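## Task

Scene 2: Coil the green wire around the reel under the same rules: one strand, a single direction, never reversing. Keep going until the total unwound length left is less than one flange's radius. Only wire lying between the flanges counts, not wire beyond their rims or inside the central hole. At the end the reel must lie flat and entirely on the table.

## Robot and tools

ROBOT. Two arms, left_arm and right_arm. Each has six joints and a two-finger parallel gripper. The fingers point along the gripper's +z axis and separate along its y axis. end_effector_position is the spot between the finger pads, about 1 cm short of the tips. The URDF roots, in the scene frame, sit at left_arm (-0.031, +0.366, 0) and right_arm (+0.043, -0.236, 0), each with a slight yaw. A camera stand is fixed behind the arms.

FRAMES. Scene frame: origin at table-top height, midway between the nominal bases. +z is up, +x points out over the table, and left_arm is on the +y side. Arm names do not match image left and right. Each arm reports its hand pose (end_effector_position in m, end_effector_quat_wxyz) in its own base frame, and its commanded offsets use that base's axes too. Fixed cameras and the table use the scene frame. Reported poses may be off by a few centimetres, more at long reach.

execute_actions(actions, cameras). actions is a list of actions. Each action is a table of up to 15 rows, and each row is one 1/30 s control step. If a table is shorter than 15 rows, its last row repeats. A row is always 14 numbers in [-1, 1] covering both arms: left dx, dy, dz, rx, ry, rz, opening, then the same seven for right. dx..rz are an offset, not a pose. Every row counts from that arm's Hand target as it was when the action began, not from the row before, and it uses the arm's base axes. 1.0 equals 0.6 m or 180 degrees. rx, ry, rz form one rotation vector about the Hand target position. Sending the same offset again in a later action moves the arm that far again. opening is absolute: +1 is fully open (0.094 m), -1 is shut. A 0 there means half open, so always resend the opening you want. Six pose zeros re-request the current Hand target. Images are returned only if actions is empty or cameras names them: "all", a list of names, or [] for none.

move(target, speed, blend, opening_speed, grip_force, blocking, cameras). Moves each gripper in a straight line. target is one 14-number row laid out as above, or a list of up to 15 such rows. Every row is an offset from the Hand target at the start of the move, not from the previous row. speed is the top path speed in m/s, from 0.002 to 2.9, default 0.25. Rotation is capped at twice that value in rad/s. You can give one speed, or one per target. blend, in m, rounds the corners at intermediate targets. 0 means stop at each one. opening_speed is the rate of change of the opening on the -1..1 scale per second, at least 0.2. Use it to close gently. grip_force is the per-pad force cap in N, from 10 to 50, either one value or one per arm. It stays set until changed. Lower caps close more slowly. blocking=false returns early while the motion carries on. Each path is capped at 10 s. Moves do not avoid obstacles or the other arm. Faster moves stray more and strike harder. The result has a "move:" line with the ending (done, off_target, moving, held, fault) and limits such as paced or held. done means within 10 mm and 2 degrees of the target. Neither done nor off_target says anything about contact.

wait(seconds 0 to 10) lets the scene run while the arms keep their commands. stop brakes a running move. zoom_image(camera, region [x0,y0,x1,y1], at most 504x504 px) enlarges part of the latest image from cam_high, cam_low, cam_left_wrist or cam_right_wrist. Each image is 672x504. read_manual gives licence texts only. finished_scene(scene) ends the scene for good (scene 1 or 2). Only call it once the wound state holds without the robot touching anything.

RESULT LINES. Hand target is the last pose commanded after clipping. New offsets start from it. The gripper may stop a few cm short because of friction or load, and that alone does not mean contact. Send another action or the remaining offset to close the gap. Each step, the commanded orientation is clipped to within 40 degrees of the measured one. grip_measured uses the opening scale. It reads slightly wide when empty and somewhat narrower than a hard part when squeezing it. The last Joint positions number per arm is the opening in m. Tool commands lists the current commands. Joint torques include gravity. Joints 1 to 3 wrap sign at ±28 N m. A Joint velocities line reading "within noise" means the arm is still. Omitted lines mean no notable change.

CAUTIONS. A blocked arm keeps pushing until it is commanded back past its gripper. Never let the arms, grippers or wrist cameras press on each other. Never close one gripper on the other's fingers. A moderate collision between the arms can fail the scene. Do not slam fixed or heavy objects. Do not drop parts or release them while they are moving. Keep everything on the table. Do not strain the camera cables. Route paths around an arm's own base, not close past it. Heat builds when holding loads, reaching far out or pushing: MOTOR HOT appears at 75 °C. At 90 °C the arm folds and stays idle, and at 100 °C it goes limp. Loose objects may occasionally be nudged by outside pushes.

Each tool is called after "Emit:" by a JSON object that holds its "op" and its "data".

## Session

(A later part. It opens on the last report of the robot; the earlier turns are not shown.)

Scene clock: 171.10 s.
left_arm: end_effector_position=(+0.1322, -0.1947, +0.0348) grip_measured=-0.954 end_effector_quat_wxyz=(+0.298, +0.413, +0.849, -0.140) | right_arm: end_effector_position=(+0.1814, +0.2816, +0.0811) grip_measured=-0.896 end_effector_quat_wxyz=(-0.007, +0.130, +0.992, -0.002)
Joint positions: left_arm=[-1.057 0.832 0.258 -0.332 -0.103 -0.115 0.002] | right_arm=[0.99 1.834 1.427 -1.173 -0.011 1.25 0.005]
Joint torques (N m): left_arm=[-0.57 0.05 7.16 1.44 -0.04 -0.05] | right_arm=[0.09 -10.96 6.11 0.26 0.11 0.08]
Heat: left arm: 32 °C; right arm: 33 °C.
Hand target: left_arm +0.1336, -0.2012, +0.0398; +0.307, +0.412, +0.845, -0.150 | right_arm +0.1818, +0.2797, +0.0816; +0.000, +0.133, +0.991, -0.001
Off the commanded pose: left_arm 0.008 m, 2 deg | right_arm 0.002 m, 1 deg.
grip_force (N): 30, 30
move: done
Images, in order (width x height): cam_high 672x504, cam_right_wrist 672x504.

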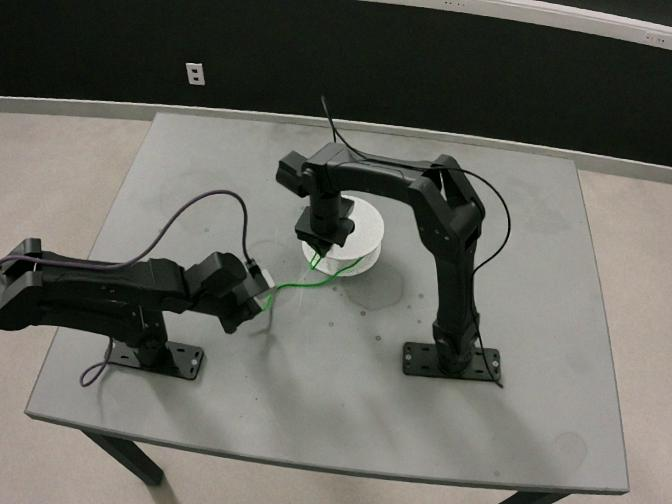

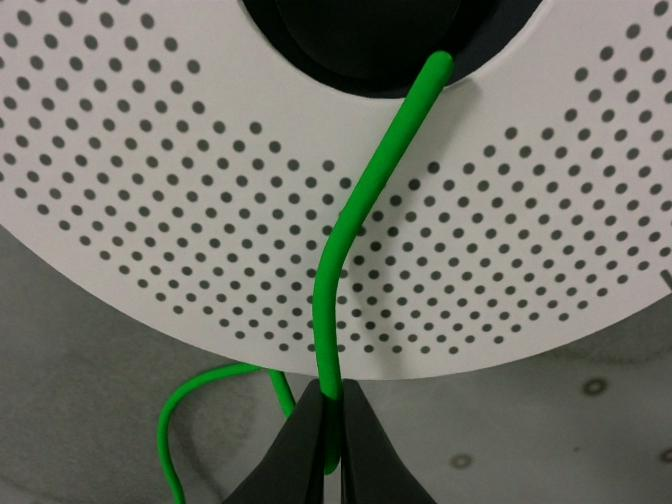

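Emit:
{"op": "move", "data": {"target": [[0,0,0,0,0,0,-0.96,-0.018,0.008,0.0,0,0,0,-0.96],[0,0,0,0,0,0,-0.96,-0.018,0.008,-0.012,0,0,0,-0.96],[0,0,0,0,0,0,-0.96,-0.018,0.008,-0.012,0,0,0,-0.6],[0,0,0,0,0,0,-0.96,-0.018,0.008,0.08,0,0,0,-0.6]], "speed": [0.06,0.05,0.1,0.1], "opening_speed": 0.5, "cameras": ["cam_high","cam_right_wrist"]}}

Emit:
{"op": "zoom_image", "data": {"camera": "cam_high", "region": [260, 180, 400, 300]}}

Scene clock: 182.87 s.
left_arm: end_effector_position=(+0.1322, -0.1947, +0.0348) grip_measured=-0.954 end_effector_quat_wxyz=(+0.298, +0.413, +0.849, -0.140) | right_arm: end_effector_position=(+0.1702, +0.2835, +0.1171) grip_measured=-0.602 end_effector_quat_wxyz=(-0.011, +0.132, +0.991, -0.011)
Joint positions: left_arm=[-1.057 0.832 0.258 -0.332 -0.103 -0.115 0.002] | right_arm=[1.021 1.823 1.556 -1.332 -0.011 1.285 0.019]
Joint torques (N m): left_arm=[-0.58 0.06 7.15 1.45 -0.04 -0.05] | right_arm=[0.44 -11.64 9.14 -0.03 0.09 0.11]
Heat: left arm: 31 °C; right arm: 34 °C.
Hand target: left_arm +0.1336, -0.2012, +0.0398; +0.307, +0.412, +0.845, -0.150 | right_arm +0.1709, +0.2844, +0.1296; +0.000, +0.132, +0.991, -0.001
Off the commanded pose: left_arm 0.008 m, 2 deg | right_arm 0.013 m, 2 deg.
grip_force (N): 30, 30
move: off_target (right_arm)
Images, in order (width x height): cam_high 672x504, cam_right_wrist 672x504.

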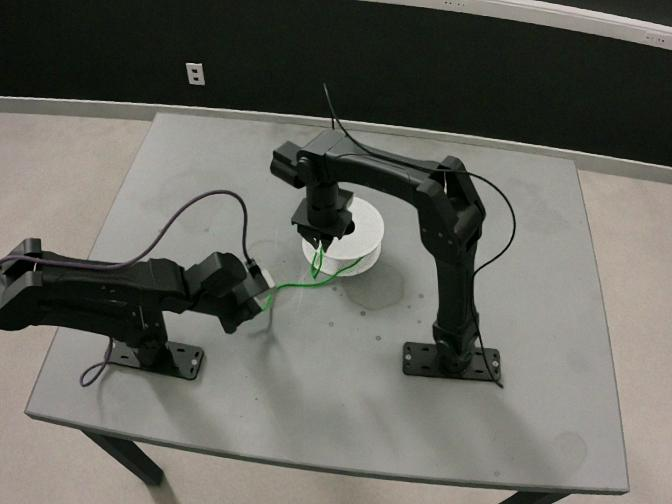

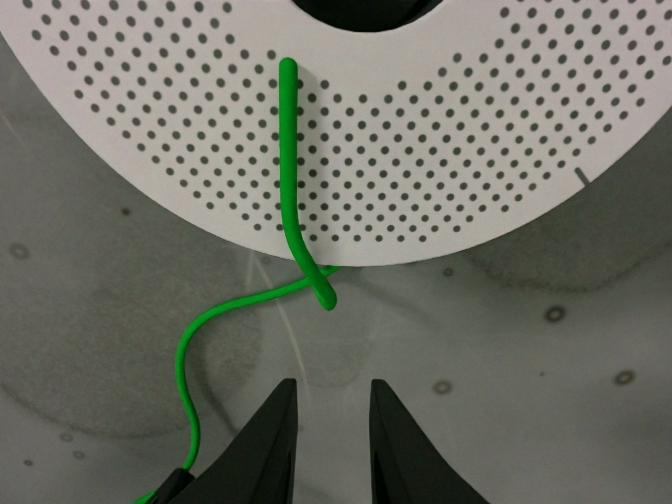

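Scaled by 3.600 from the camera's 672x504 image, which has a finer 960x720 frame.

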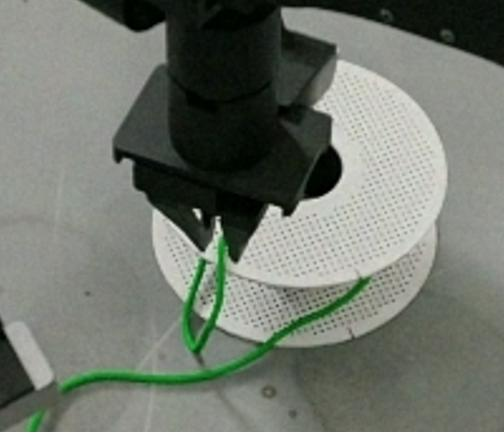

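Emit:
{"op": "move", "data": {"target": [[0,0,0,0,0,0,-0.96,0.147,-0.048,-0.007,0,0,-0.25,-0.9]], "speed": [0.2], "cameras": ["cam_high","cam_right_wrist"]}}

Scene clock: 186.67 s.
left_arm: end_effector_position=(+0.1322, -0.1947, +0.0348) grip_measured=-0.954 end_effector_quat_wxyz=(+0.298, +0.413, +0.849, -0.140) | right_arm: end_effector_position=(+0.2561, +0.2571, +0.1254) grip_measured=-0.898 end_effector_quat_wxyz=(-0.004, +0.496, +0.868, +0.007)
Joint positions: left_arm=[-1.057 0.832 0.258 -0.332 -0.103 -0.115 0.002] | right_arm=[0.779 1.91 1.703 -1.352 -0.011 1.818 0.005]
Joint torques (N m): left_arm=[-0.58 0.05 7.13 1.44 -0.03 -0.05] | right_arm=[-0.46 -9.21 9.57 0.04 0.05 0.11]
Heat: left arm: 31 °C; right arm: 34 °C.
Hand target: left_arm +0.1336, -0.2012, +0.0398; +0.307, +0.412, +0.845, -0.150 | right_arm +0.2591, +0.2556, +0.1254; -0.001, +0.502, +0.865, -0.001
Off the commanded pose: left_arm 0.008 m, 2 deg | right_arm 0.003 m, 1 deg.
grip_force (N): 30, 30
move: done
Images, in order (width x height): cam_high 672x504, cam_right_wrist 672x504.

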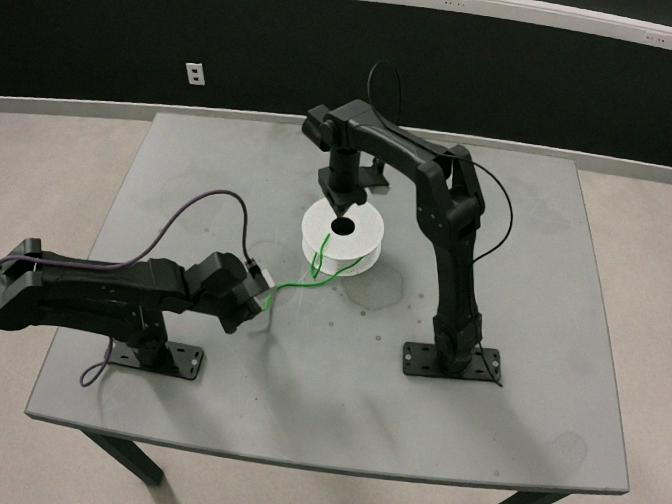

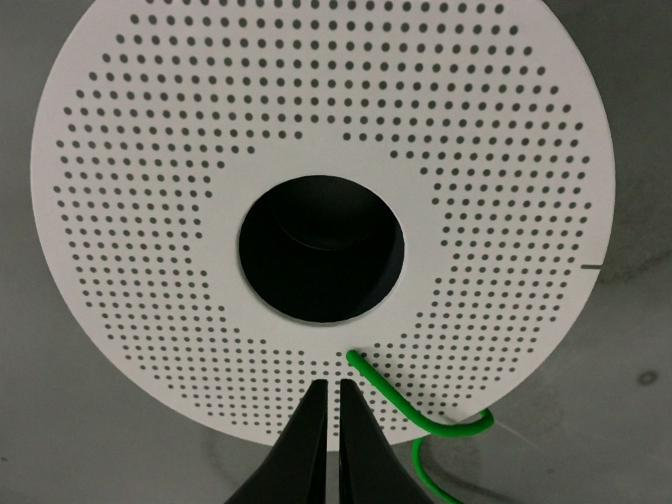

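Emit:
{"op": "move", "data": {"target": [[0,0,0,0,0,0,-0.96,0.018,-0.016,-0.05,0,0,0,-1],[0,0,0,0,0,0,-0.96,0.018,-0.016,-0.13,0,0,0,-1],[0,0,0,0,0,0,-0.96,0.018,-0.016,-0.13,0,0,0,-0.1]], "speed": [0.2,0.07,0.1], "opening_speed": 0.5, "cameras": ["cam_high","cam_right_wrist","cam_left_wrist"]}}

Scene clock: 192.80 s.
left_arm: end_effector_position=(+0.1322, -0.1947, +0.0348) grip_measured=-0.954 end_effector_quat_wxyz=(+0.298, +0.413, +0.849, -0.140) | right_arm: end_effector_position=(+0.2699, +0.2501, +0.0629) grip_measured=-0.121 end_effector_quat_wxyz=(-0.001, +0.504, +0.864, +0.017)
Joint positions: left_arm=[-1.057 0.832 0.258 -0.332 -0.103 -0.115 0.002] | right_arm=[0.739 1.933 1.484 -1.091 -0.011 1.795 0.041]
Joint torques (N m): left_arm=[-0.58 0.06 7.16 1.44 -0.04 -0.05] | right_arm=[-0.29 -8.2 5.97 0.42 0.09 -0.11]
Heat: left arm: 31 °C; right arm: 33 °C.
Hand target: left_arm +0.1336, -0.2012, +0.0398; +0.307, +0.412, +0.845, -0.150 | right_arm +0.2699, +0.2461, +0.0475; -0.001, +0.502, +0.865, -0.001
Off the commanded pose: left_arm 0.008 m, 2 deg | right_arm 0.016 m, 2 deg.
grip_force (N): 30, 30
move: off_target (right_arm)
Images, in order (width x height): cam_high 672x504, cam_left_wrist 672x504, cam_right_wrist 672x504.

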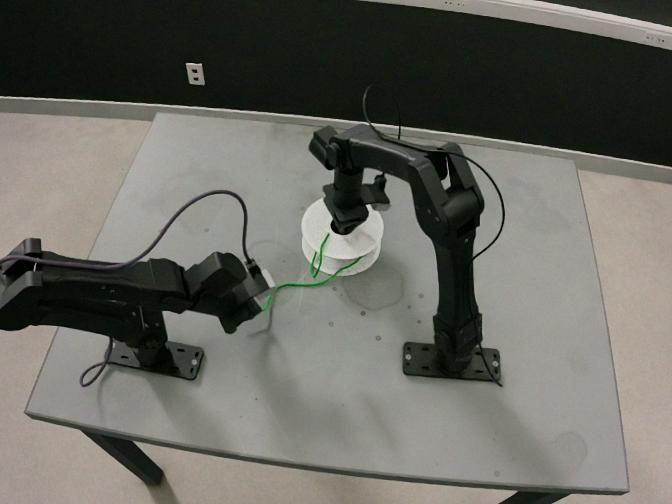

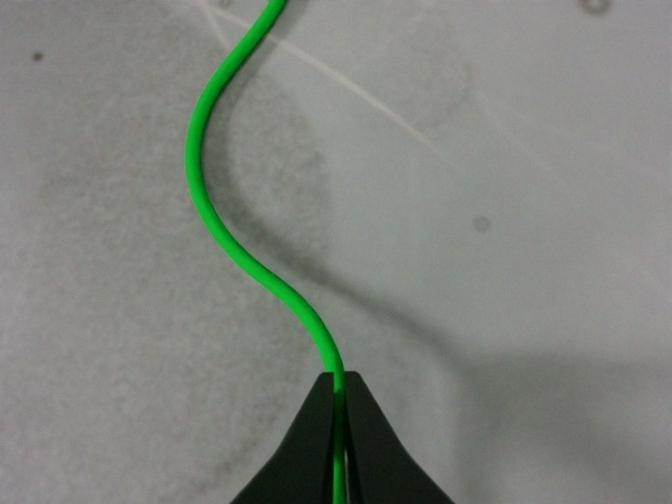

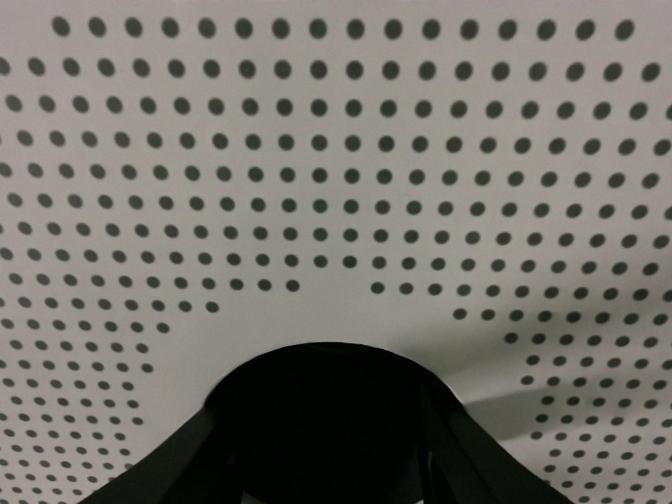

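Emit:
{"op": "move", "data": {"target": [[0.03,-0.02,0.01,0,0,0,-0.96,0,0,0,0,0,0.43,-0.1],[0.124,-0.078,0.0,0,0,-0.05,-0.96,0,0,0,0,0,0.86,-0.1]], "speed": [0.3,0.3], "blend": [0.02,0], "cameras": ["cam_high","cam_low","cam_left_wrist"]}}

Emit:
{"op": "zoom_image", "data": {"camera": "cam_high", "region": [240, 180, 420, 320]}}

Emit:
{"op": "zoom_image", "data": {"camera": "cam_low", "region": [340, 210, 480, 315]}}

Scene clock: 201.60 s.
left_arm: end_effector_position=(+0.1984, -0.2399, +0.0296) grip_measured=-0.954 end_effector_quat_wxyz=(+0.277, +0.477, +0.817, -0.167) | right_arm: end_effector_position=(+0.2724, +0.2527, +0.0648) grip_measured=-0.109 end_effector_quat_wxyz=(-0.024, +0.724, -0.689, -0.004)
Joint positions: left_arm=[-0.782 1.328 0.47 -0.074 0.176 0.217 0.002] | right_arm=[0.739 1.93 1.488 -1.081 -0.012 -0.882 0.042]
Joint torques (N m): left_arm=[0.73 -2.48 8.36 1.36 0.19 0.08] | right_arm=[-0.32 -8.34 5.19 0.42 0.11 -0.37]
Heat: left arm: 32 °C; right arm: 33 °C.
Hand target: left_arm +0.2080, -0.2480, +0.0398; +0.295, +0.477, +0.810, -0.173 | right_arm +0.2699, +0.2460, +0.0474; -0.001, +0.735, -0.678, +0.001
Off the commanded pose: left_arm 0.016 m, 2 deg | right_arm 0.019 m, 3 deg.
grip_force (N): 30, 30
move: off_target (left_arm, right_arm)
Images, in order (width x height): cam_high 672x504, cam_low 672x504, cam_left_wrist 672x504.

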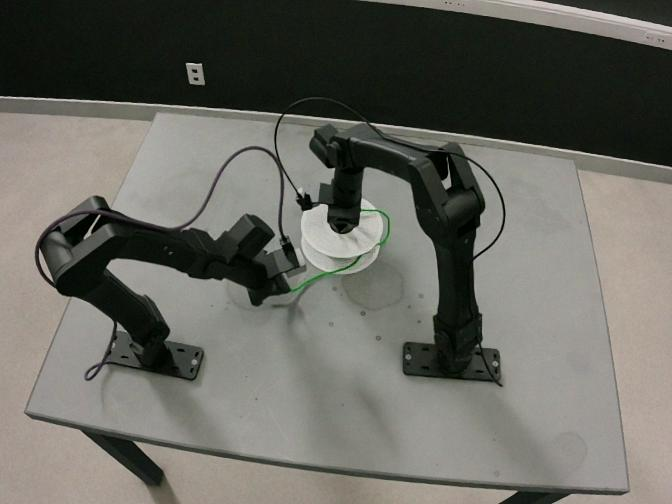

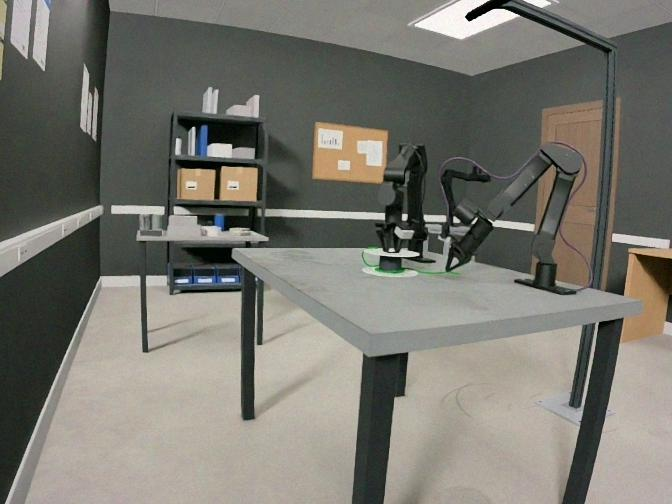

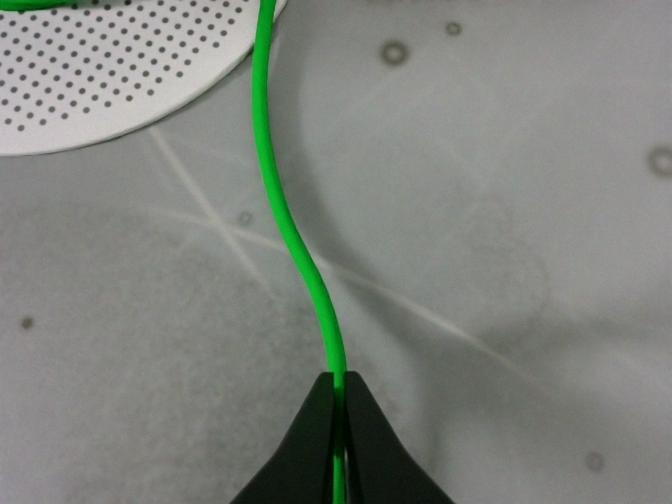

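Scaled by 2.800 from the camera's 672x504 image, which has a finer 960x720 frame.

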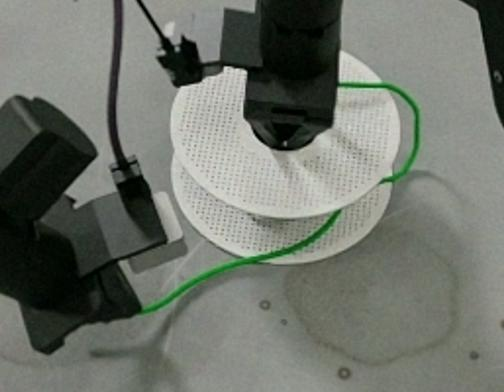

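Scaled by 3.600 from the camera's 672x504 image, which has a finer 960x720 frame.

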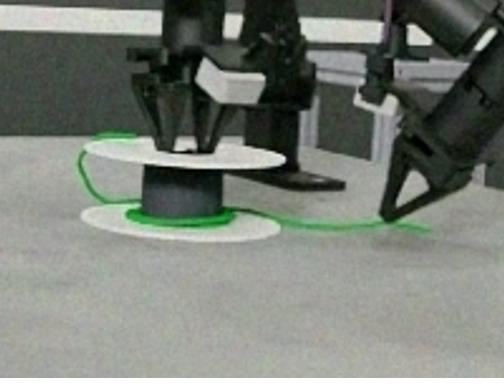

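Emit:
{"op": "move", "data": {"target": [[0,0,0,0,0,0,-0.96,0.004,0.008,0,0,0,0,-0.65],[0,0,0,0,0,0,-0.96,0.004,0.008,0,0,0,-0.43,-0.65],[0,0,0,0,0,0,-0.96,0.004,0.008,0,0,0,-0.86,-0.65],[0,0,0,0,0,0,-0.96,0.004,0.008,0,0,0,-0.86,-0.1]], "speed": [0.1,0.5,0.5,0.1], "blend": [0,0.02,0,0]}}

Emit:
{"op": "move", "data": {"target": [[0.03,-0.03,-0.005,0,0,0,-0.96,0,0,0,0,0,0.2,-0.1],[0.075,-0.085,-0.01,0,0,-0.05,-0.96,0,0,0,0,0,0.55,-0.1]], "speed": [0.3,0.3], "blend": [0.02,0], "cameras": ["cam_high","cam_low","cam_left_wrist"]}}

Emit:
{"op": "zoom_image", "data": {"camera": "cam_high", "region": [240, 180, 420, 320]}}

Emit:
{"op": "zoom_image", "data": {"camera": "cam_low", "region": [340, 210, 480, 315]}}

Scene clock: 209.23 s.
left_arm: end_effector_position=(+0.1984, -0.2399, +0.0296) grip_measured=-0.954 end_effector_quat_wxyz=(+0.277, +0.477, +0.817, -0.167) | right_arm: end_effector_position=(+0.2754, +0.2542, +0.0651) grip_measured=-0.110 end_effector_quat_wxyz=(+0.003, +0.500, +0.866, +0.023)
Joint positions: left_arm=[-0.782 1.328 0.47 -0.074 0.176 0.217 0.002] | right_arm=[0.739 1.944 1.508 -1.09 -0.007 1.786 0.042]
Joint torques (N m): left_arm=[0.73 -2.48 8.36 1.36 0.18 0.09] | right_arm=[0.14 -7.83 6.16 0.38 0.03 0.08]
Heat: left arm: 32 °C; right arm: 33 °C.
Hand target: left_arm +0.2080, -0.2480, +0.0398; +0.295, +0.477, +0.810, -0.173 | right_arm +0.2723, +0.2508, +0.0474; -0.001, +0.502, +0.865, -0.001
Off the commanded pose: left_arm 0.016 m, 2 deg | right_arm 0.018 m, 3 deg.
grip_force (N): 30, 30
move: off_target (left_arm, right_arm)

Scene clock: 212.93 s.
left_arm: end_effector_position=(+0.2469, -0.2950, +0.0288) grip_measured=-0.954 end_effector_quat_wxyz=(+0.275, +0.538, +0.774, -0.192) | right_arm: end_effector_position=(+0.2774, +0.2563, +0.0654) grip_measured=-0.108 end_effector_quat_wxyz=(+0.024, -0.316, +0.948, +0.015)
Joint positions: left_arm=[-0.74 1.65 0.742 -0.036 0.294 0.379 0.002] | right_arm=[0.739 1.944 1.509 -1.079 -0.009 0.096 0.042]
Joint torques (N m): left_arm=[0.75 -4.6 8.09 1.09 0.29 0.08] | right_arm=[0.28 -7.94 6.01 0.3 0.06 -0.33]
Heat: left arm: 32 °C; right arm: 33 °C.
Hand target: left_arm +0.2530, -0.2990, +0.0337; +0.280, +0.539, +0.770, -0.196 | right_arm +0.2724, +0.2509, +0.0475; +0.000, -0.332, +0.943, -0.001
Off the commanded pose: left_arm 0.009 m, 1 deg | right_arm 0.019 m, 4 deg.
grip_force (N): 30, 30
move: off_target (right_arm)
Images, in order (width x height): cam_high 672x504, cam_low 672x504, cam_left_wrist 672x504.

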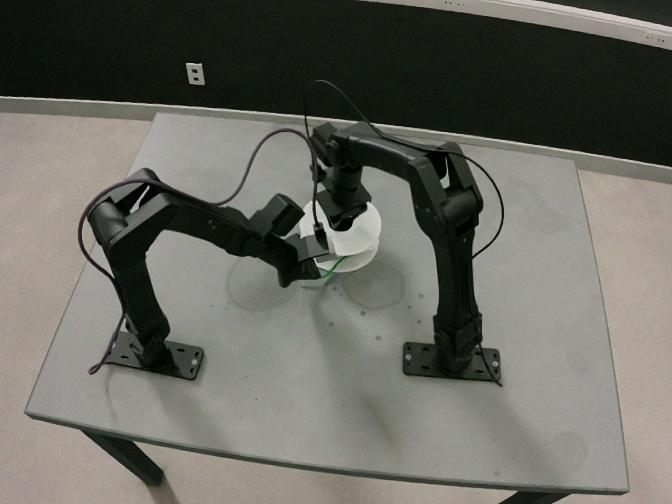

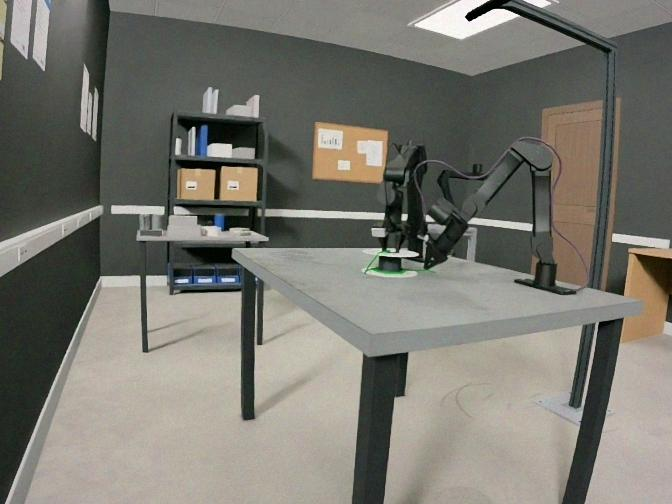

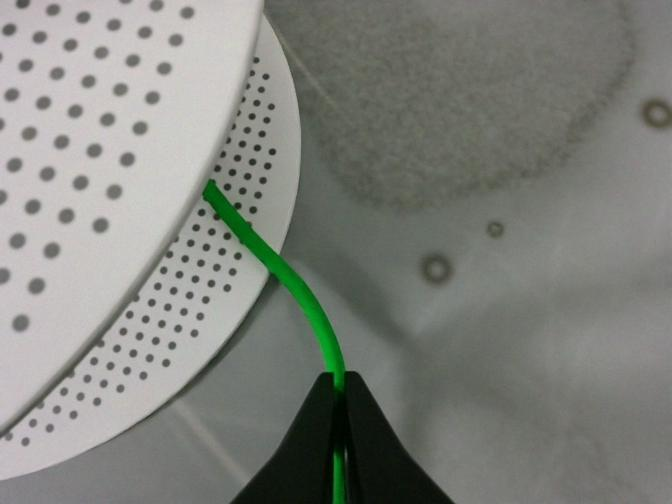

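Scaled by 2.800 from the camera's 672x504 image, which has a finer 960x720 frame.

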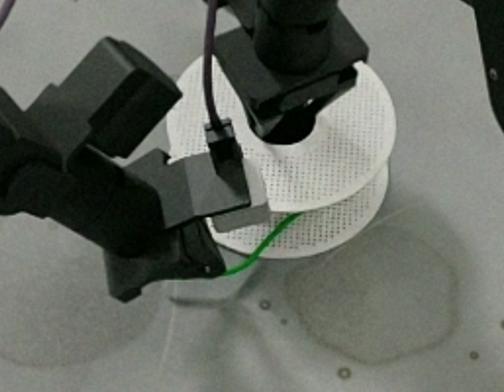

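Scaled by 3.600 from the camera's 672x504 image, which has a finer 960x720 frame.

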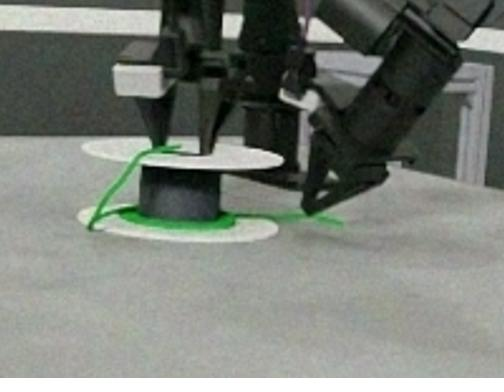

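Emit:
{"op": "move", "data": {"target": [[-0.005,0.005,-0.02,0,0,0,-0.96,0,0,0,0,0,0,-0.1],[-0.005,0.005,-0.02,0,0,0,-0.6,0.01,0.012,0.01,0,0,0,-0.65],[-0.07,0.13,0.13,0,0,0,-0.6,0.01,0.012,0.12,0,0,0,-0.65],[-0.1,0.25,0.2,0,0,0,-0.6,0.01,0.012,0.14,0,0,0,-0.65]], "speed": [0.1,0.1,0.12,0.2], "opening_speed": 0.6, "cameras": ["all"]}}

Emit:
{"op": "zoom_image", "data": {"camera": "cam_high", "region": [240, 180, 420, 320]}}

Emit:
{"op": "zoom_image", "data": {"camera": "cam_low", "region": [340, 210, 480, 315]}}

Scene clock: 220.70 s.
left_arm: end_effector_position=(+0.1891, -0.1467, +0.1420) grip_measured=-0.602 end_effector_quat_wxyz=(+0.267, +0.536, +0.777, -0.192) | right_arm: end_effector_position=(+0.2768, +0.2558, +0.1246) grip_measured=-0.648 end_effector_quat_wxyz=(-0.008, -0.325, +0.946, +0.001)
Joint positions: left_arm=[-0.271 0.994 0.783 -0.933 0.533 0.818 0.019] | right_arm=[0.739 1.995 1.819 -1.408 -0.009 0.077 0.017]
Joint torques (N m): left_arm=[0.73 -0.99 9.52 0.79 0.5 0.13] | right_arm=[0.53 -11.66 9.43 0.05 0.07 -0.09]
Heat: left arm: 32 °C; right arm: 32 °C.
Hand target: left_arm +0.1930, -0.1489, +0.1537; +0.280, +0.539, +0.770, -0.196 | right_arm +0.2783, +0.2581, +0.1314; +0.000, -0.332, +0.943, -0.001
Off the commanded pose: left_arm 0.013 m, 2 deg | right_arm 0.007 m, 1 deg.
grip_force (N): 30, 30
move: off_target (left_arm); target 2's new opening was sent with right_arm's hand 0.013 m and 2 deg from that target

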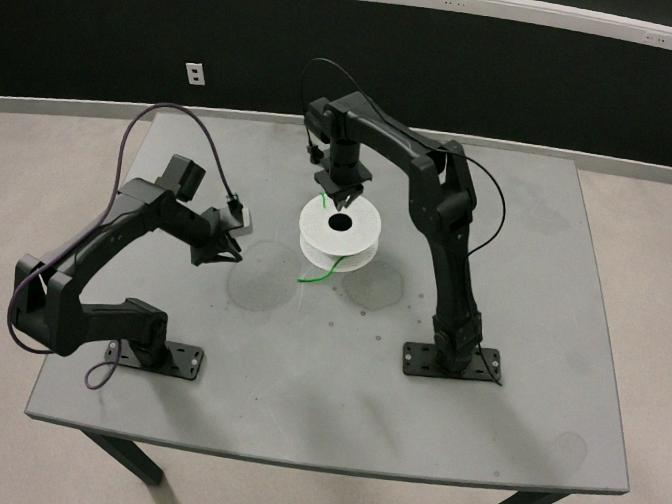

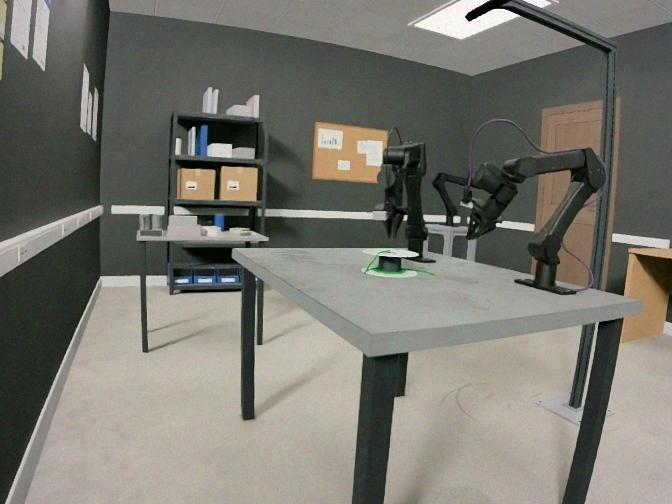

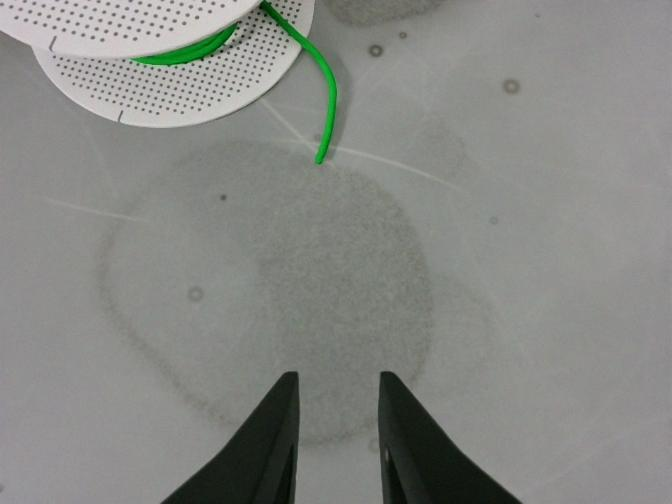

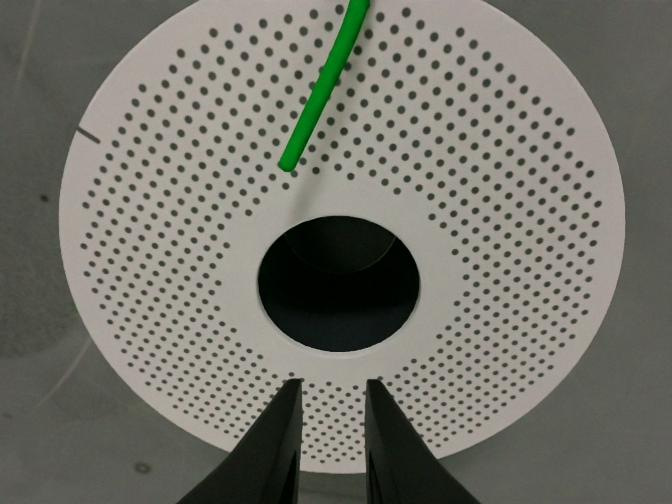

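Scaled by 2.800 from the camera's 672x504 image, which has a finer 960x720 frame.

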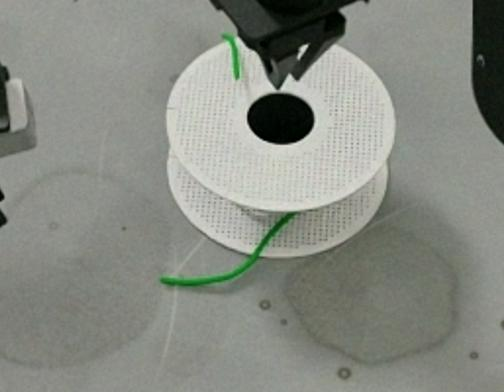

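Scaled by 3.600 from the camera's 672x504 image, which has a finer 960x720 frame.

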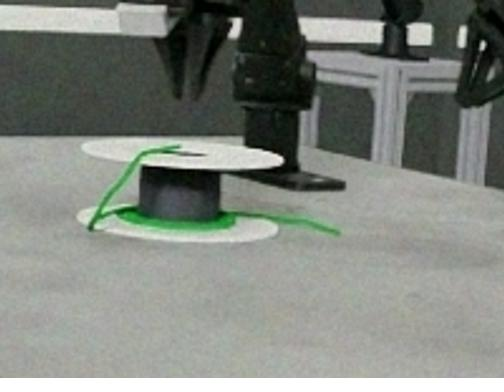

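Emit:
{"op": "move", "data": {"target": [[0,0,0,0,0,0,-0.6,0.057,0.063,-0.03,0,0,-0.111,-0.5],[0,0,0,0,0,0,-0.6,0.057,0.063,-0.1,0,0,-0.111,-0.5]], "speed": [0.2,0.07], "cameras": ["cam_high","cam_right_wrist"]}}

Scene clock: 234.90 s.
left_arm: end_effector_position=(+0.1889, -0.1467, +0.1420) grip_measured=-0.602 end_effector_quat_wxyz=(+0.266, +0.537, +0.777, -0.193) | right_arm: end_effector_position=(+0.3124, +0.2947, +0.0800) grip_measured=-0.502 end_effector_quat_wxyz=(-0.001, -0.164, +0.986, +0.005)
Joint positions: left_arm=[-0.271 0.994 0.783 -0.934 0.533 0.819 0.019] | right_arm=[0.75 2.205 1.962 -1.323 -0.009 0.421 0.023]
Joint torques (N m): left_arm=[0.75 -0.99 9.55 0.74 0.51 0.1] | right_arm=[0.55 -12.6 5.86 0.45 0.07 0.07]
Heat: left arm: 34 °C; right arm: 33 °C.
Hand target: left_arm +0.1930, -0.1490, +0.1537; +0.280, +0.539, +0.770, -0.196 | right_arm +0.3125, +0.2959, +0.0714; +0.000, -0.163, +0.987, -0.001
Off the commanded pose: left_arm 0.013 m, 2 deg | right_arm 0.009 m, 1 deg.
grip_force (N): 30, 30
move: off_target (left_arm)
Images, in order (width x height): cam_high 672x504, cam_right_wrist 672x504.

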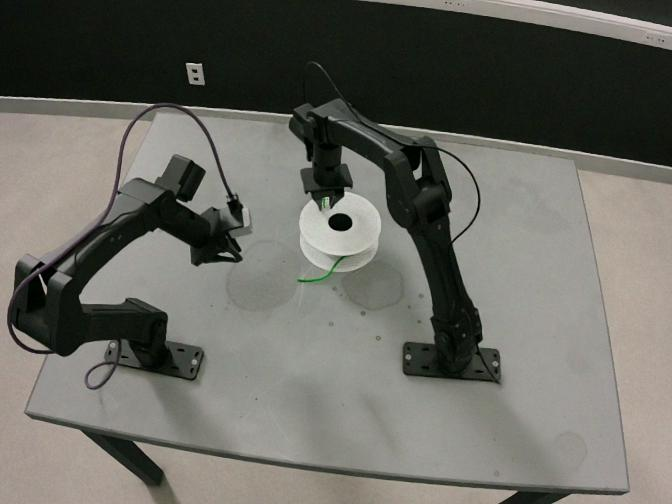

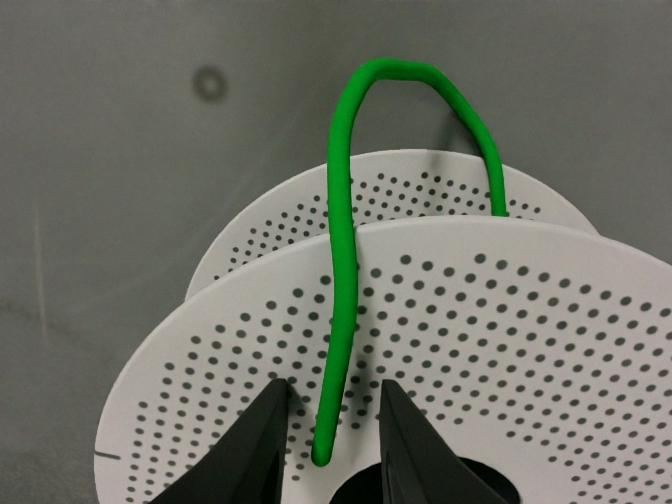

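Emit:
{"op": "move", "data": {"target": [[0,0,0,0,0,0,-0.6,0,0,-0.014,0,0,0,-0.5],[0,0,0,0,0,0,-0.6,0,0,-0.014,0,0,0,-0.96],[0,0,0,0,0,0,-0.6,0,0,0.05,0,0,0,-0.96]], "speed": [0.05,0.05,0.08], "opening_speed": 0.5, "cameras": ["cam_right_wrist"]}}

Scene clock: 238.90 s.
left_arm: end_effector_position=(+0.1889, -0.1467, +0.1420) grip_measured=-0.602 end_effector_quat_wxyz=(+0.266, +0.537, +0.777, -0.193) | right_arm: end_effector_position=(+0.3129, +0.2927, +0.1038) grip_measured=-0.896 end_effector_quat_wxyz=(+0.004, -0.164, +0.987, +0.002)
Joint positions: left_arm=[-0.271 0.994 0.783 -0.934 0.533 0.819 0.019] | right_arm=[0.75 2.199 2.046 -1.409 0.001 0.422 0.005]
Joint torques (N m): left_arm=[0.73 -0.99 9.54 0.74 0.51 0.1] | right_arm=[0.53 -11.67 9.37 0.13 -0.03 0.07]
Heat: left arm: 34 °C; right arm: 34 °C.
Hand target: left_arm +0.1930, -0.1490, +0.1537; +0.280, +0.539, +0.770, -0.196 | right_arm +0.3125, +0.2959, +0.1014; +0.000, -0.163, +0.987, -0.001
Off the commanded pose: left_arm 0.013 m, 2 deg | right_arm 0.004 m, 1 deg.
grip_force (N): 30, 30
move: off_target (left_arm); target 2's new opening was sent with right_arm's hand 0.016 m and 1 deg from that target
Images, in order (width x height): cam_right_wrist 672x504.

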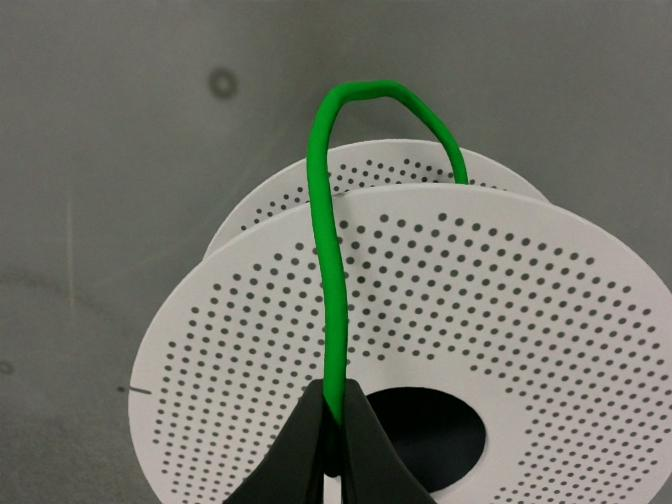

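Emit:
{"op": "move", "data": {"target": [[-0.05,0.1,0.02,0,0,0,-0.6,0.104,0.123,0,0,0,0,-0.96],[-0.05,0.1,0.02,0,0,0,-0.6,-0.0355,0.173,-0.017,0,0,-0.211,-0.96],[-0.05,0.1,0.02,0,0,0,-0.6,-0.0355,0.173,-0.149,0,0,-0.211,-0.96]], "speed": [0.15,0.15,0.08], "blend": [0.02,0,0], "cameras": ["cam_right_wrist","cam_high","cam_low","cam_left_wrist"]}}

Emit:
{"op": "zoom_image", "data": {"camera": "cam_low", "region": [340, 210, 480, 315]}}

Scene clock: 247.60 s.
left_arm: end_effector_position=(+0.1597, -0.0873, +0.1556) grip_measured=-0.602 end_effector_quat_wxyz=(+0.266, +0.538, +0.776, -0.194) | right_arm: end_effector_position=(+0.2908, +0.3952, +0.0158) grip_measured=-0.897 end_effector_quat_wxyz=(-0.004, +0.165, +0.986, -0.010)
Joint positions: left_arm=[0.143 0.939 0.836 -1.318 0.657 1.304 0.019] | right_arm=[0.935 2.585 2.378 -1.385 0.001 1.266 0.005]
Joint torques (N m): left_arm=[0.72 -0.12 8.75 0.25 0.64 0.1] | right_arm=[0.34 -16.36 5.03 0.56 -0.03 0.1]
Heat: left arm: 34 °C; right arm: 35 °C.
Hand target: left_arm +0.1630, -0.0890, +0.1657; +0.280, +0.539, +0.770, -0.196 | right_arm +0.2913, +0.3997, +0.0120; +0.000, +0.167, +0.986, -0.001
Off the commanded pose: left_arm 0.011 m, 2 deg | right_arm 0.006 m, 1 deg.
grip_force (N): 30, 30
move: off_target (left_arm)

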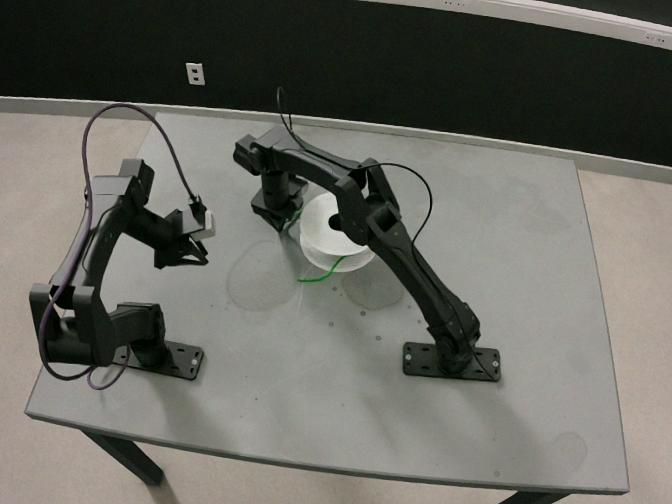

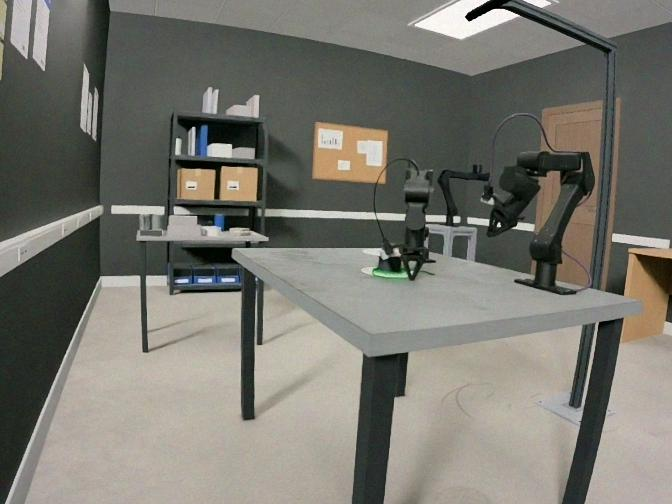

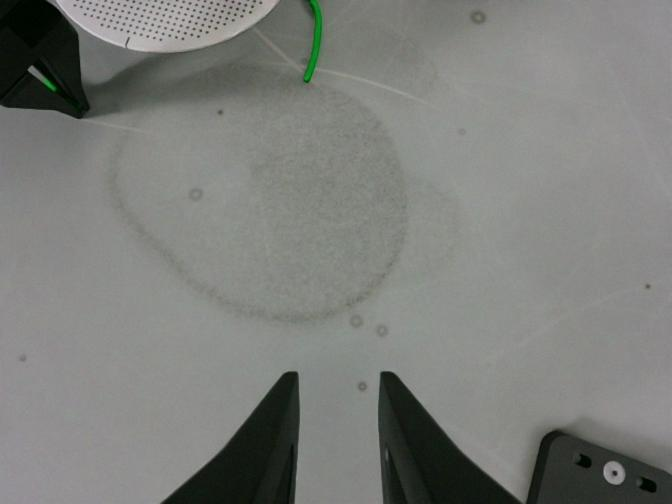

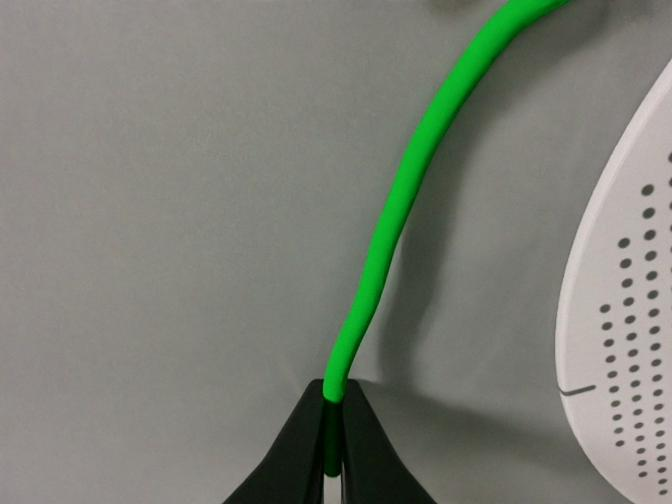

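Scaled by 3.600 from the camera's 672x504 image, which has a finer 960x720 frame.

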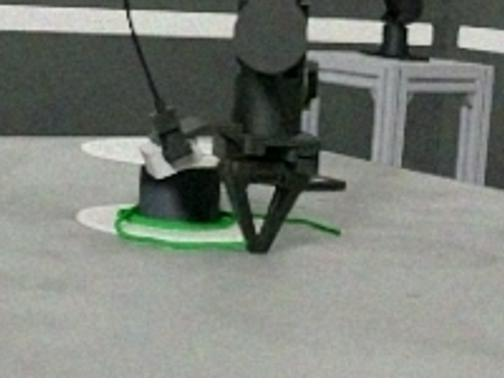

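Emit:
{"op": "move", "data": {"target": [[0,0,0,0,0,0,-0.6,-0.02,0.0,0.045,0,0,-0.05,-0.96],[0,0,0,0,0,0,-0.6,-0.095,-0.033,0.042,0,0,-0.144,-0.96]], "speed": [0.08,0.08], "cameras": ["cam_right_wrist","cam_high","cam_low","cam_left_wrist"]}}

Emit:
{"op": "zoom_image", "data": {"camera": "cam_low", "region": [340, 210, 480, 315]}}

Emit:
{"op": "zoom_image", "data": {"camera": "cam_high", "region": [240, 180, 420, 320]}}

Scene clock: 253.50 s.
left_arm: end_effector_position=(+0.1597, -0.0873, +0.1556) grip_measured=-0.602 end_effector_quat_wxyz=(+0.266, +0.538, +0.776, -0.194) | right_arm: end_effector_position=(+0.2365, +0.3778, +0.0241) grip_measured=-0.897 end_effector_quat_wxyz=(-0.002, +0.382, +0.924, -0.016)
Joint positions: left_arm=[0.143 0.939 0.836 -1.318 0.657 1.304 0.019] | right_arm=[1.01 2.341 1.967 -1.229 0.001 1.793 0.005]
Joint torques (N m): left_arm=[0.73 -0.12 8.76 0.26 0.64 0.1] | right_arm=[0.54 -17.74 5.96 0.18 -0.03 0.09]
Motor temperatures (°C): left_arm=[27 27 33 27 23 24 24] | right_arm=[22 37 27 26 22 24 23]
Heat: left arm: 33 °C; right arm: 37 °C.
Hand target: left_arm +0.1630, -0.0890, +0.1657; +0.280, +0.539, +0.770, -0.196 | right_arm +0.2342, +0.3800, +0.0372; -0.001, +0.384, +0.924, -0.001
Off the commanded pose: left_arm 0.011 m, 2 deg | right_arm 0.013 m, 2 deg.
grip_force (N): 30, 30
move: off_target (left_arm, right_arm)

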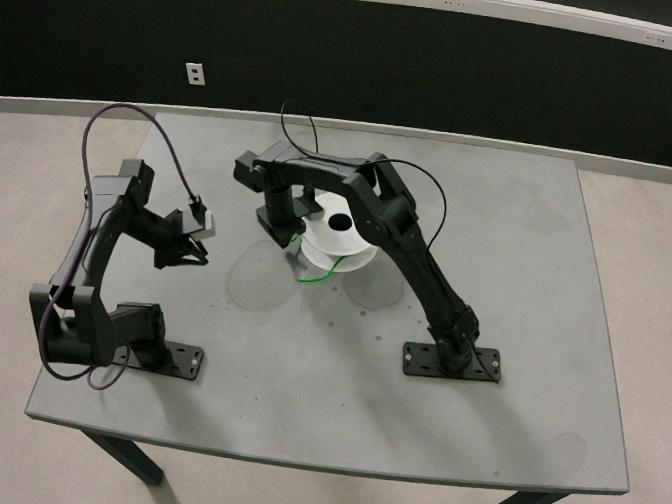

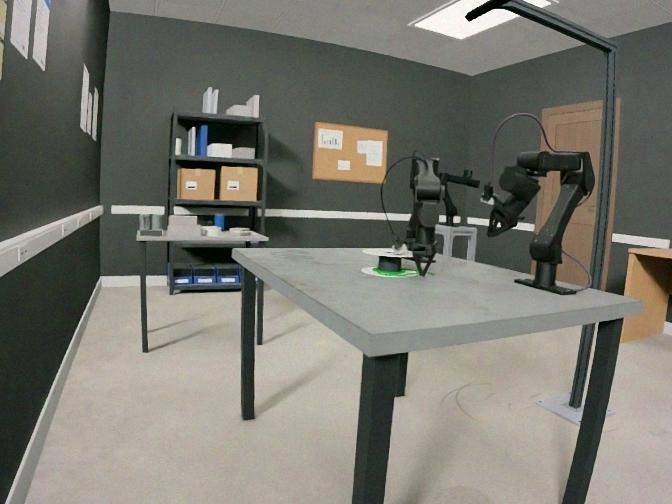

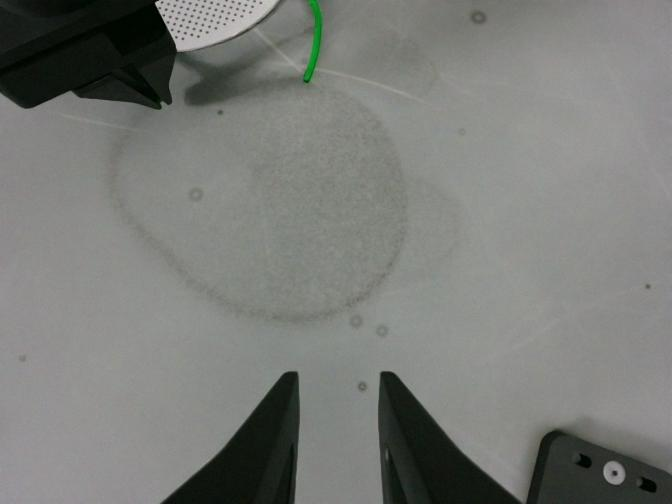

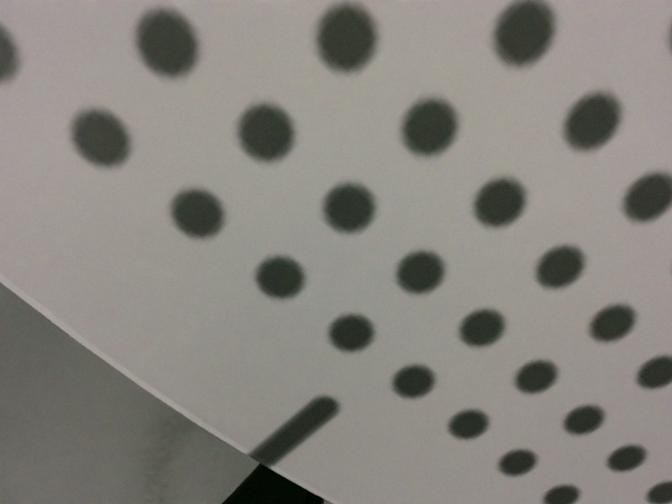

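Scaled by 3.600 from the camera's 672x504 image, which has a finer 960x720 frame.

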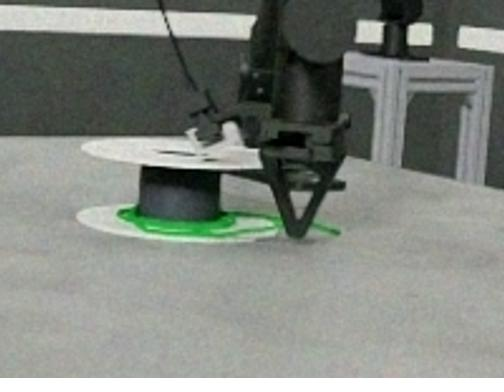

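Scaled by 2.800 from the camera's 672x504 image, which has a finer 960x720 frame.

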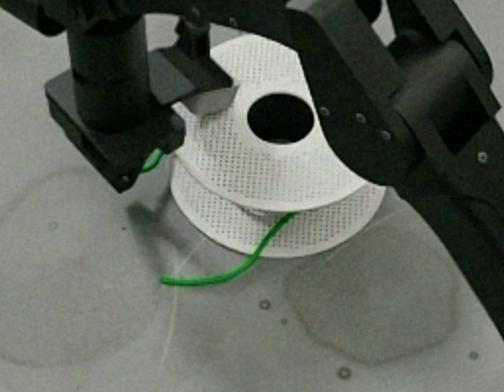

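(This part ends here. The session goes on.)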